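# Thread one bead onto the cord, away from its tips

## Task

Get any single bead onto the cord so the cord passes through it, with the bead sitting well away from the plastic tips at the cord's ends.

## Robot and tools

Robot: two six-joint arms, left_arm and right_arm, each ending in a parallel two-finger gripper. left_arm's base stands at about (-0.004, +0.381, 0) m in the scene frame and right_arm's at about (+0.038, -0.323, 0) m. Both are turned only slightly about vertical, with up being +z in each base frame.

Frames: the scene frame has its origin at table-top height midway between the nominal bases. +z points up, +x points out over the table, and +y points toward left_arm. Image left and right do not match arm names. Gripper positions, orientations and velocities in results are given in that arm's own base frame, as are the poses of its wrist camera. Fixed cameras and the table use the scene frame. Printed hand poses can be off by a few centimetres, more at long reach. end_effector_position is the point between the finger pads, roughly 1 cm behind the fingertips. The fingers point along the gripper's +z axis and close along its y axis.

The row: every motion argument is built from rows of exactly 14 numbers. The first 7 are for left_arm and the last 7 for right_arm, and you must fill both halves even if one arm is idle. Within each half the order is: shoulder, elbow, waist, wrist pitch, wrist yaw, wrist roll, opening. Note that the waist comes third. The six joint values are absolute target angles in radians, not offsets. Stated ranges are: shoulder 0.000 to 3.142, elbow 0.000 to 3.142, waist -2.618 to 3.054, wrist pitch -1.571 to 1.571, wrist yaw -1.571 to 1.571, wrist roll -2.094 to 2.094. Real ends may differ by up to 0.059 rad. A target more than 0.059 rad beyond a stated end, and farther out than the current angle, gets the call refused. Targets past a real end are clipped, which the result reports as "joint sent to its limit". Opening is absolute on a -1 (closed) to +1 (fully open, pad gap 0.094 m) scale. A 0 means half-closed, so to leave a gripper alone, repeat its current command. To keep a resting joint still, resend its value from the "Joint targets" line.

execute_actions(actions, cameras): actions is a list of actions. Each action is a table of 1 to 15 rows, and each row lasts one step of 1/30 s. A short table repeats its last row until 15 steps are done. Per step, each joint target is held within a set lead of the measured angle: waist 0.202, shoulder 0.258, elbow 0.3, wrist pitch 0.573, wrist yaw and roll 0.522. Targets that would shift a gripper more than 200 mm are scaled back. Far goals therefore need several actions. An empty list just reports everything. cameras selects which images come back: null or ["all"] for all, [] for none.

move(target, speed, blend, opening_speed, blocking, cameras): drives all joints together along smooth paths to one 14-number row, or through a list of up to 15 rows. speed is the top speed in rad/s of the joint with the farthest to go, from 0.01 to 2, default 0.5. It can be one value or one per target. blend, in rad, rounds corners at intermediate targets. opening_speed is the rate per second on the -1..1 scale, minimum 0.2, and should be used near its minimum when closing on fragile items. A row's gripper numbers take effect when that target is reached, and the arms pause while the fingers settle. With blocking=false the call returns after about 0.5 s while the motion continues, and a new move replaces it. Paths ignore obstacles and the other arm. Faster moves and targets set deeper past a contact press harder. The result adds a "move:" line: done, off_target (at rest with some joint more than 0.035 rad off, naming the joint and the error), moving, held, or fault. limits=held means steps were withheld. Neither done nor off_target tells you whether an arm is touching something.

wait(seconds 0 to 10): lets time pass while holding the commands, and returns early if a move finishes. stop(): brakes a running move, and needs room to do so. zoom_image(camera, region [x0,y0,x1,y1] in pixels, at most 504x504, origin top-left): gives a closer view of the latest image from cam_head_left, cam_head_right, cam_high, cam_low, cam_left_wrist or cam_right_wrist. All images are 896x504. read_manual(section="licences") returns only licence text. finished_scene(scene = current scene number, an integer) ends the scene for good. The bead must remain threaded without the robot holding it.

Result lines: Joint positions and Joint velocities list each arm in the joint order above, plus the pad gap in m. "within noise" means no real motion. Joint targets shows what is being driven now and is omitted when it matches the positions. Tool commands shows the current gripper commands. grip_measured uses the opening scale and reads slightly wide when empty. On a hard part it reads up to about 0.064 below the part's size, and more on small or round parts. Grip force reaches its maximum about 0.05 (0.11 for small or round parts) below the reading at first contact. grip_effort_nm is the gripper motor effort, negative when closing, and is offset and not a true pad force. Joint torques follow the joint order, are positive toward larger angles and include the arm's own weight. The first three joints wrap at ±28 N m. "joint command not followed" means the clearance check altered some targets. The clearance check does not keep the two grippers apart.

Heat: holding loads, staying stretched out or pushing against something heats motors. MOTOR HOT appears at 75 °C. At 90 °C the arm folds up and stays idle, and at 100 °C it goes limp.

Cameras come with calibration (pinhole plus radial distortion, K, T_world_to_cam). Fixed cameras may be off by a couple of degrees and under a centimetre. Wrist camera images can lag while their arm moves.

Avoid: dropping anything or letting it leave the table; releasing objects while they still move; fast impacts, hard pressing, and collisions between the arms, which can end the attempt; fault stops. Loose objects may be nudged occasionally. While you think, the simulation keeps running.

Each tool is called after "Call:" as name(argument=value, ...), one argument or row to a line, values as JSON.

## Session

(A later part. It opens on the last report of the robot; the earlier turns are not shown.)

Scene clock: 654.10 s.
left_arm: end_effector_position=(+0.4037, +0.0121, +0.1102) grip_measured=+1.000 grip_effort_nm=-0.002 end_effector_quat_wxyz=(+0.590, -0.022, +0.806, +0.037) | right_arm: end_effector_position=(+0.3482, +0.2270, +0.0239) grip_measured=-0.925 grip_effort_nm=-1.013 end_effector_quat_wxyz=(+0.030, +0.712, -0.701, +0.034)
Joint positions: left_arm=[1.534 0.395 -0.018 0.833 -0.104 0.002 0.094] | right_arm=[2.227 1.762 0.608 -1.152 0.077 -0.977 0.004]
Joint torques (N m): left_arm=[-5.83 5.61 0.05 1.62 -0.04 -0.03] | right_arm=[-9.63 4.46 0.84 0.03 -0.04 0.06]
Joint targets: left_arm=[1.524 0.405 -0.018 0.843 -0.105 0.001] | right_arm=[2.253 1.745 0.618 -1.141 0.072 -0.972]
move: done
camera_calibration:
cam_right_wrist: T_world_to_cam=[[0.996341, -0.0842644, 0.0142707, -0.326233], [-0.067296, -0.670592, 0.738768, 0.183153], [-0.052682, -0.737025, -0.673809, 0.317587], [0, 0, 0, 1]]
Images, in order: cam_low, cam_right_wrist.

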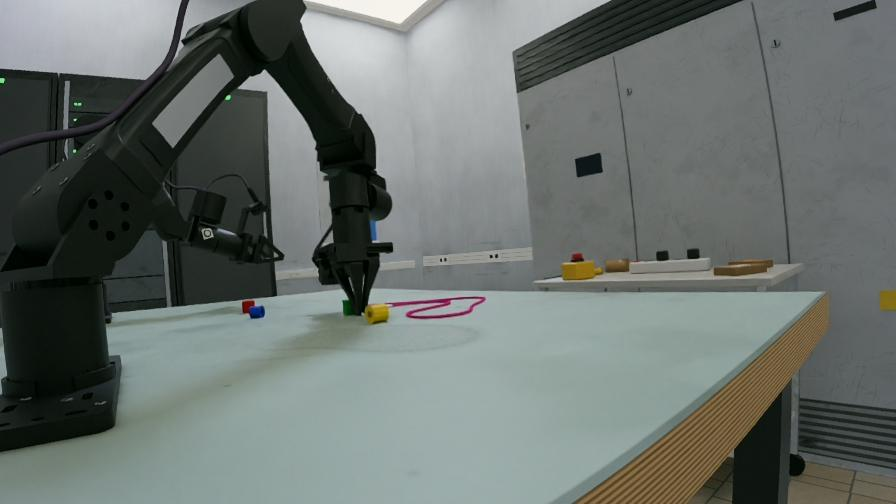

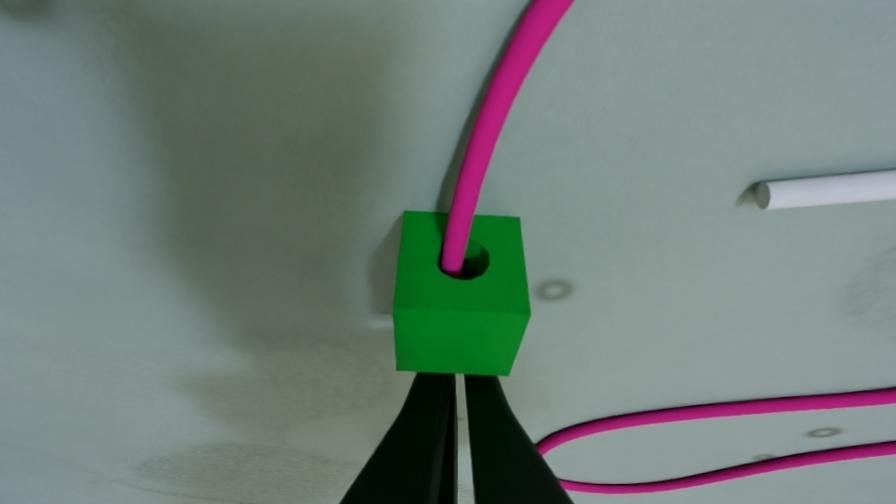

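Call:
move(
  target=[
    [1.524,0.405,-0.018,0.843,-0.105,0.001,1,2.155,1.992,0.612,-1.395,0.072,-0.967,-0.97],
    [1.524,0.405,-0.018,0.843,-0.105,0.001,1,1.781,1.396,0.715,-1.203,0.068,-0.855,-0.97],
  ],
  speed=0.3,
  blend=0.04,
  cameras=["cam_low","cam_right_wrist"],
)

Call:
zoom_image(
  camera="cam_low",
  region=[220, 200, 420, 340],
)

Scene clock: 674.10 s.
left_arm: end_effector_position=(+0.4037, +0.0121, +0.1102) grip_measured=+1.000 grip_effort_nm=0.002 end_effector_quat_wxyz=(+0.590, -0.022, +0.806, +0.037) | right_arm: end_effector_position=(+0.2507, +0.1974, +0.0849) grip_measured=-0.928 grip_effort_nm=-1.057 end_effector_quat_wxyz=(+0.033, +0.706, -0.707, +0.036)
Joint positions: left_arm=[1.534 0.395 -0.018 0.833 -0.104 0.002 0.094] | right_arm=[1.821 1.413 0.707 -1.223 0.077 -0.86 0.003]
Joint torques (N m): left_arm=[-5.83 5.61 0.05 1.63 -0.04 -0.02] | right_arm=[-11.32 4.49 0.73 0.07 -0.07 0.08]
Joint targets: left_arm=[1.524 0.405 -0.018 0.843 -0.105 0.001] | right_arm=[1.781 1.396 0.715 -1.203 0.068 -0.855]
move: off_target (right_arm); right_arm: the shoulder is farthest, 0.040 rad from its target
camera_calibration:
cam_right_wrist: T_world_to_cam=[[0.99477, -0.101109, 0.0144445, -0.228696], [-0.0782206, -0.66325, 0.744299, 0.112516], [-0.065675, -0.741537, -0.66769, 0.335424], [0, 0, 0, 1]]
Images, in order: cam_low, cam_right_wrist.

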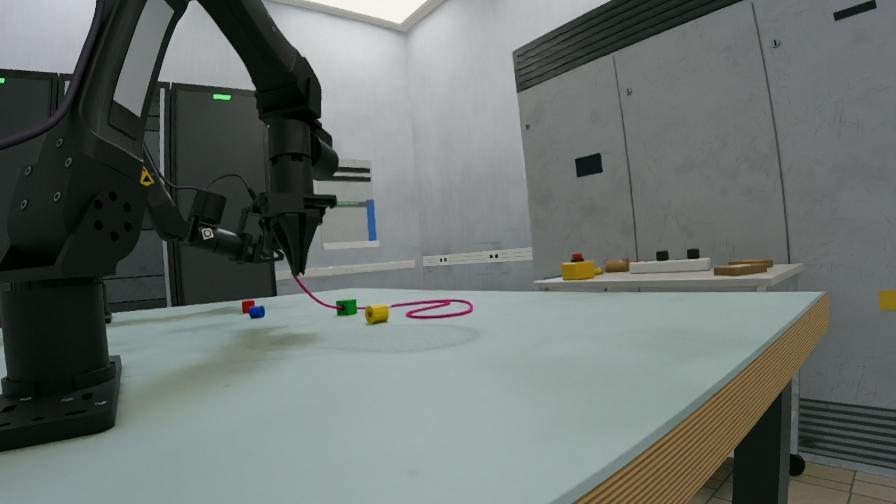

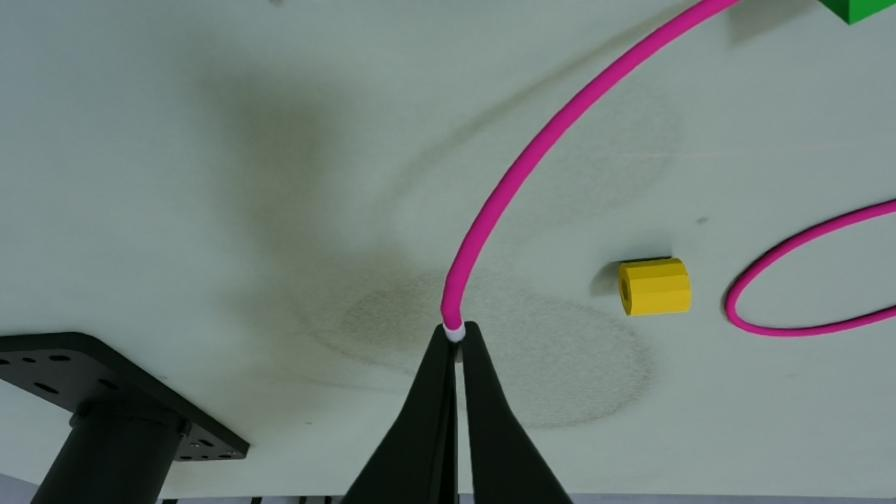

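Scaled by 2.520 from the camera's 896x504 image, which has a finer 1280x720 frame.

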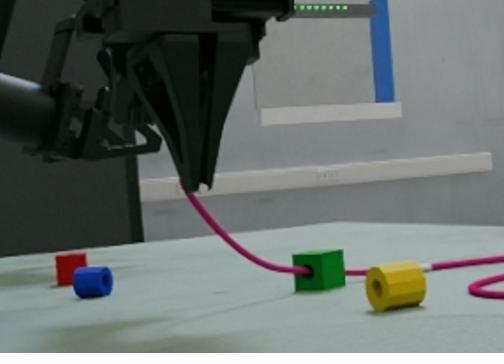

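Call:
move(
  target=[1.524,0.405,-0.018,0.843,-0.105,0.001,1,1.851,1.166,0.733,-0.963,0.065,-0.837,-0.97],
  speed=0.25,
  cameras=["cam_low","cam_right_wrist"],
)

Call:
zoom_image(
  camera="cam_low",
  region=[220, 200, 420, 340],
)

Scene clock: 705.50 s.
left_arm: end_effector_position=(+0.4037, +0.0121, +0.1102) grip_measured=+1.000 grip_effort_nm=0.007 end_effector_quat_wxyz=(+0.590, -0.022, +0.806, +0.037) | right_arm: end_effector_position=(+0.2347, +0.1906, +0.0227) grip_measured=-0.928 grip_effort_nm=-1.057 end_effector_quat_wxyz=(+0.039, +0.705, -0.707, +0.036)
Joint positions: left_arm=[1.534 0.395 -0.018 0.833 -0.104 0.002 0.094] | right_arm=[1.841 1.179 0.724 -0.983 0.077 -0.842 0.003]
Joint torques (N m): left_arm=[-5.86 5.61 0.03 1.63 -0.04 -0.03] | right_arm=[-7.09 4.3 0.76 0.05 -0.1 0.06]
Joint targets: left_arm=[1.524 0.405 -0.018 0.843 -0.105 0.001] | right_arm=[1.851 1.166 0.733 -0.963 0.065 -0.837]
move: done
camera_calibration:
cam_right_wrist: T_world_to_cam=[[0.994755, -0.102056, 0.00691164, -0.212234], [-0.0725639, -0.656436, 0.750884, 0.150258], [-0.0720953, -0.747446, -0.660398, 0.290236], [0, 0, 0, 1]]
Images, in order: cam_low, cam_right_wrist.

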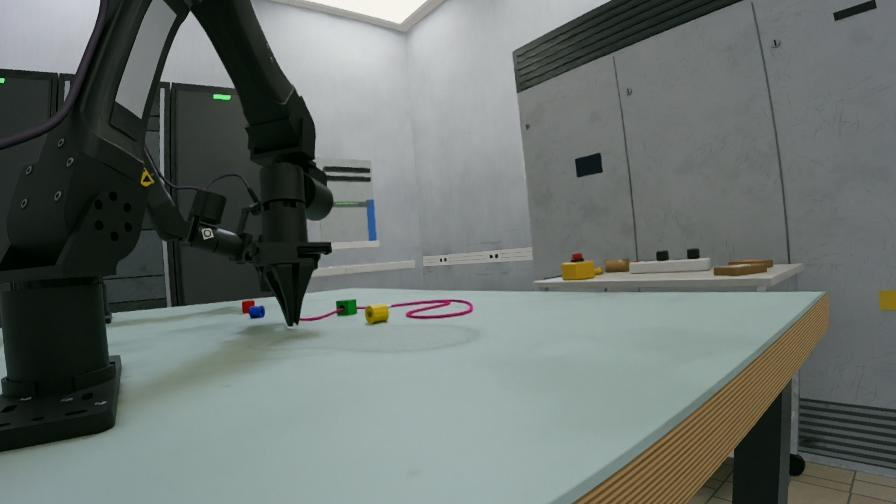

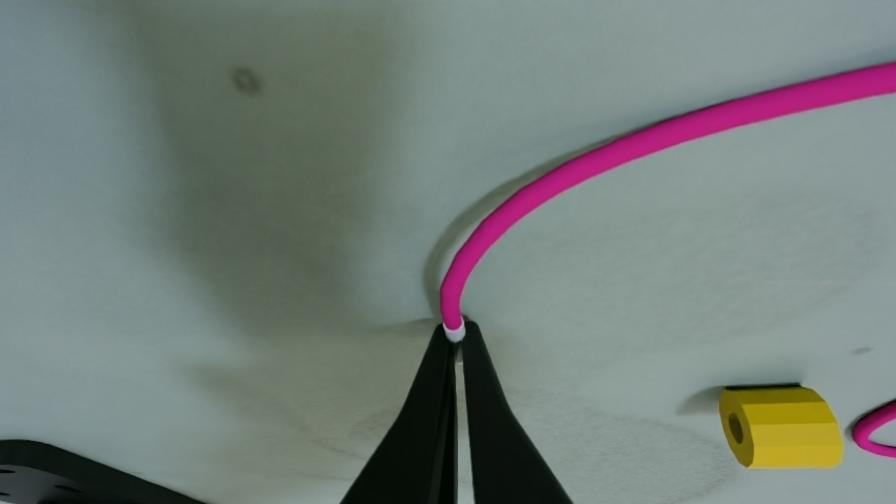

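Scaled by 2.520 from the camera's 896x504 image, which has a finer 1280x720 frame.

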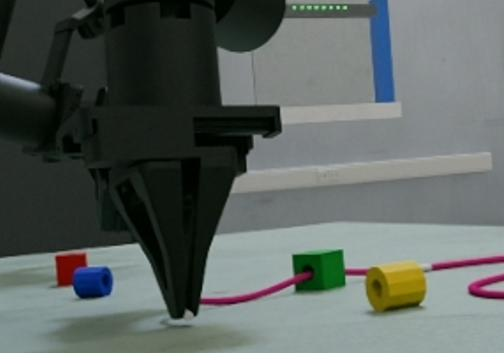

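Call:
move(
  target=[
    [1.524,0.405,-0.018,0.843,-0.105,0.001,1,1.851,1.166,0.733,-0.963,0.065,-0.837,-0.6],
    [1.524,0.405,-0.018,0.843,-0.105,0.001,1,1.800,1.487,0.733,-1.276,0.065,-0.837,-0.6],
  ],
  speed=0.4,
  opening_speed=0.5,
)

Call:
zoom_image(
  camera="cam_low",
  region=[220, 200, 420, 340],
)

Call:
zoom_image(
  camera="cam_high",
  region=[400, 160, 600, 300],
)

Scene clock: 715.33 s.
left_arm: end_effector_position=(+0.4037, +0.0121, +0.1102) grip_measured=+1.000 grip_effort_nm=-0.002 end_effector_quat_wxyz=(+0.590, -0.022, +0.806, +0.037) | right_arm: end_effector_position=(+0.2489, +0.2034, +0.0908) grip_measured=-0.603 grip_effort_nm=0.120 end_effector_quat_wxyz=(+0.037, +0.705, -0.707, +0.036)
Joint positions: left_arm=[1.534 0.395 -0.018 0.833 -0.104 0.002 0.094] | right_arm=[1.835 1.454 0.725 -1.259 0.077 -0.842 0.019]
Joint torques (N m): left_arm=[-5.82 5.59 0.02 1.62 -0.04 -0.02] | right_arm=[-11.03 8.32 0.76 -0.29 -0.09 0.06]
Joint targets: left_arm=[1.524 0.405 -0.018 0.843 -0.105 0.001] | right_arm=[1.800 1.487 0.733 -1.276 0.065 -0.837]
move: done
camera_calibration:
cam_left_wrist: T_world_to_cam=[[0.0385509, -0.987034, -0.155814, 0.0180216], [-0.870665, 0.0433399, -0.489963, 0.43087], [0.490363, 0.15455, -0.857705, 0.00783806], [0, 0, 0, 1]]
cam_right_wrist: T_world_to_cam=[[0.994725, -0.10208, 0.0100519, -0.225866], [-0.0751627, -0.65871, 0.748633, 0.109819], [-0.0697991, -0.74544, -0.662908, 0.345084], [0, 0, 0, 1]]

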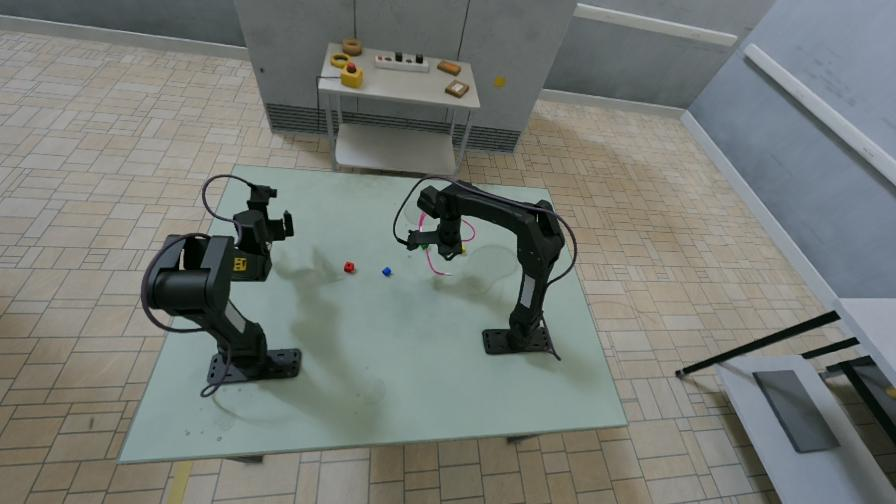

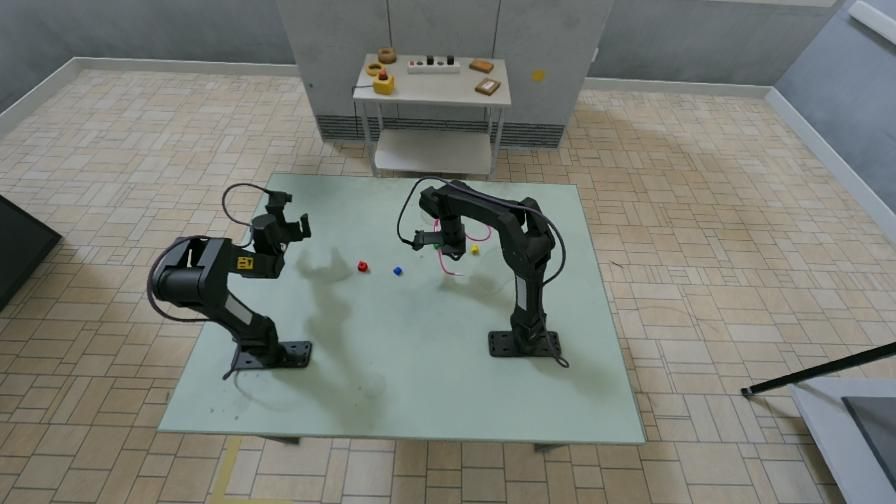

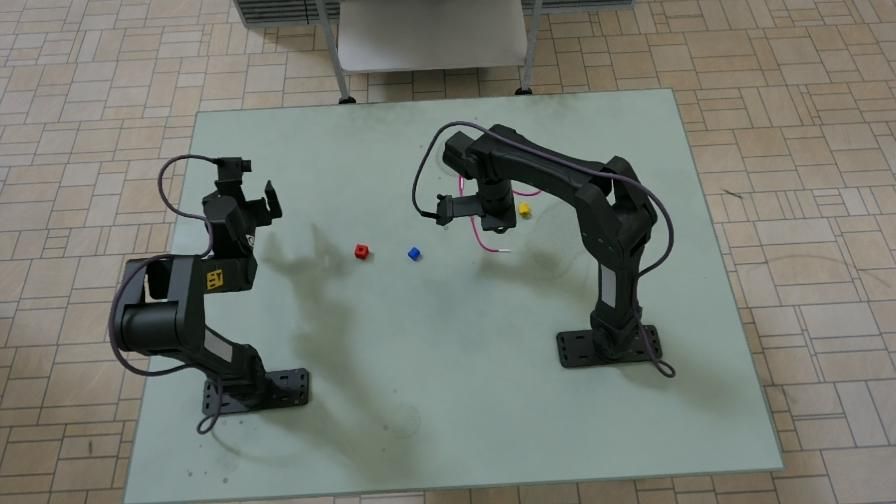

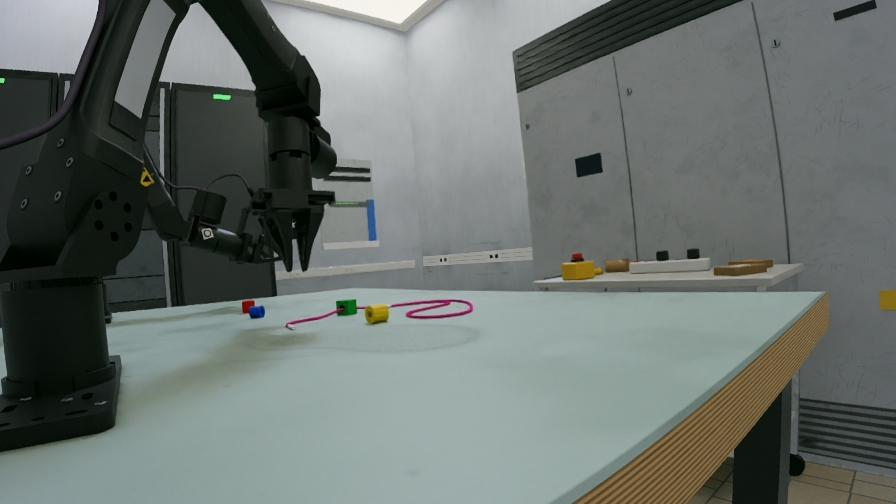

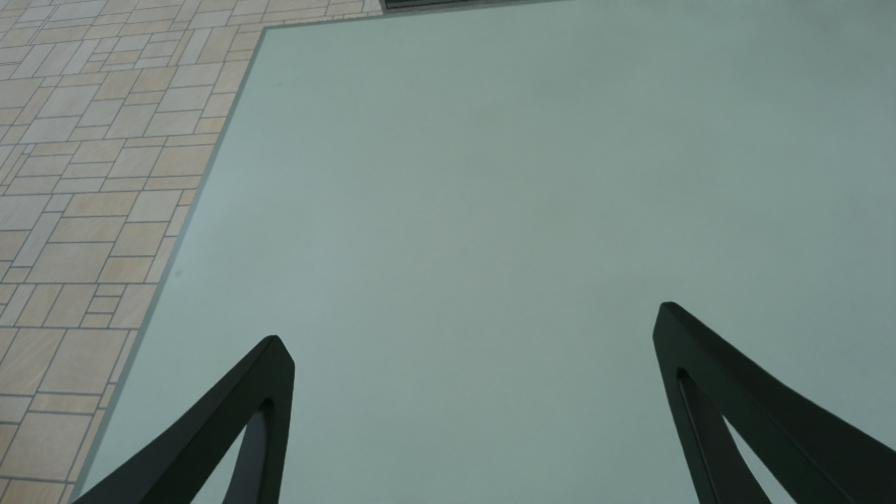

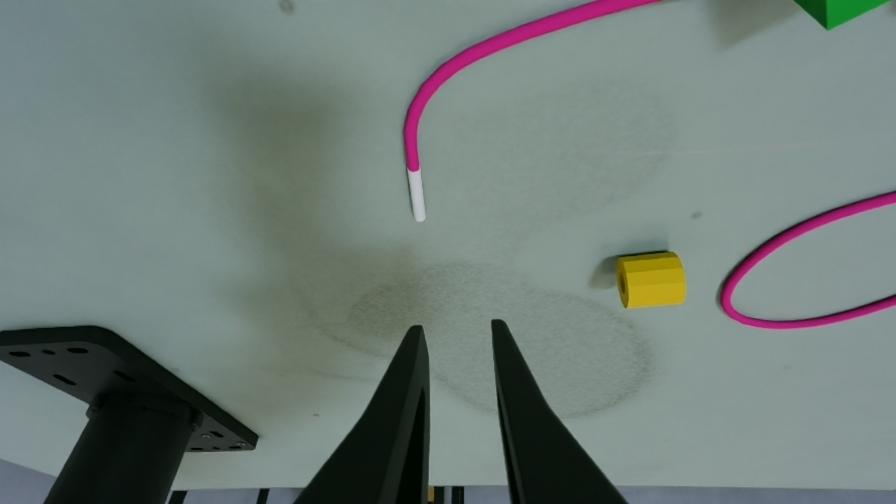

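Scaled by 2.520 from the camera's 896x504 image, which has a finer 1280x720 frame.

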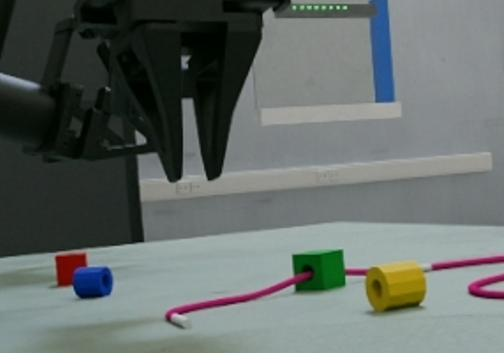

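Scaled by 2.520 from the camera's 896x504 image, which has a finer 1280x720 frame.

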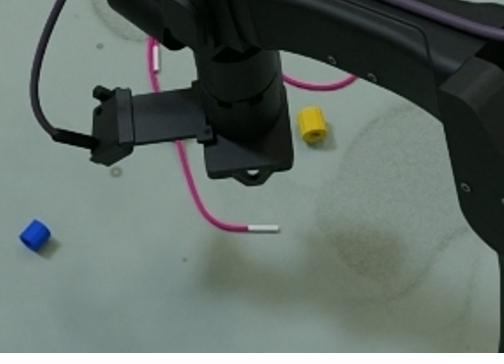

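Call:
finished_scene(
  scene=2,
)

The scene is finished: the task was done.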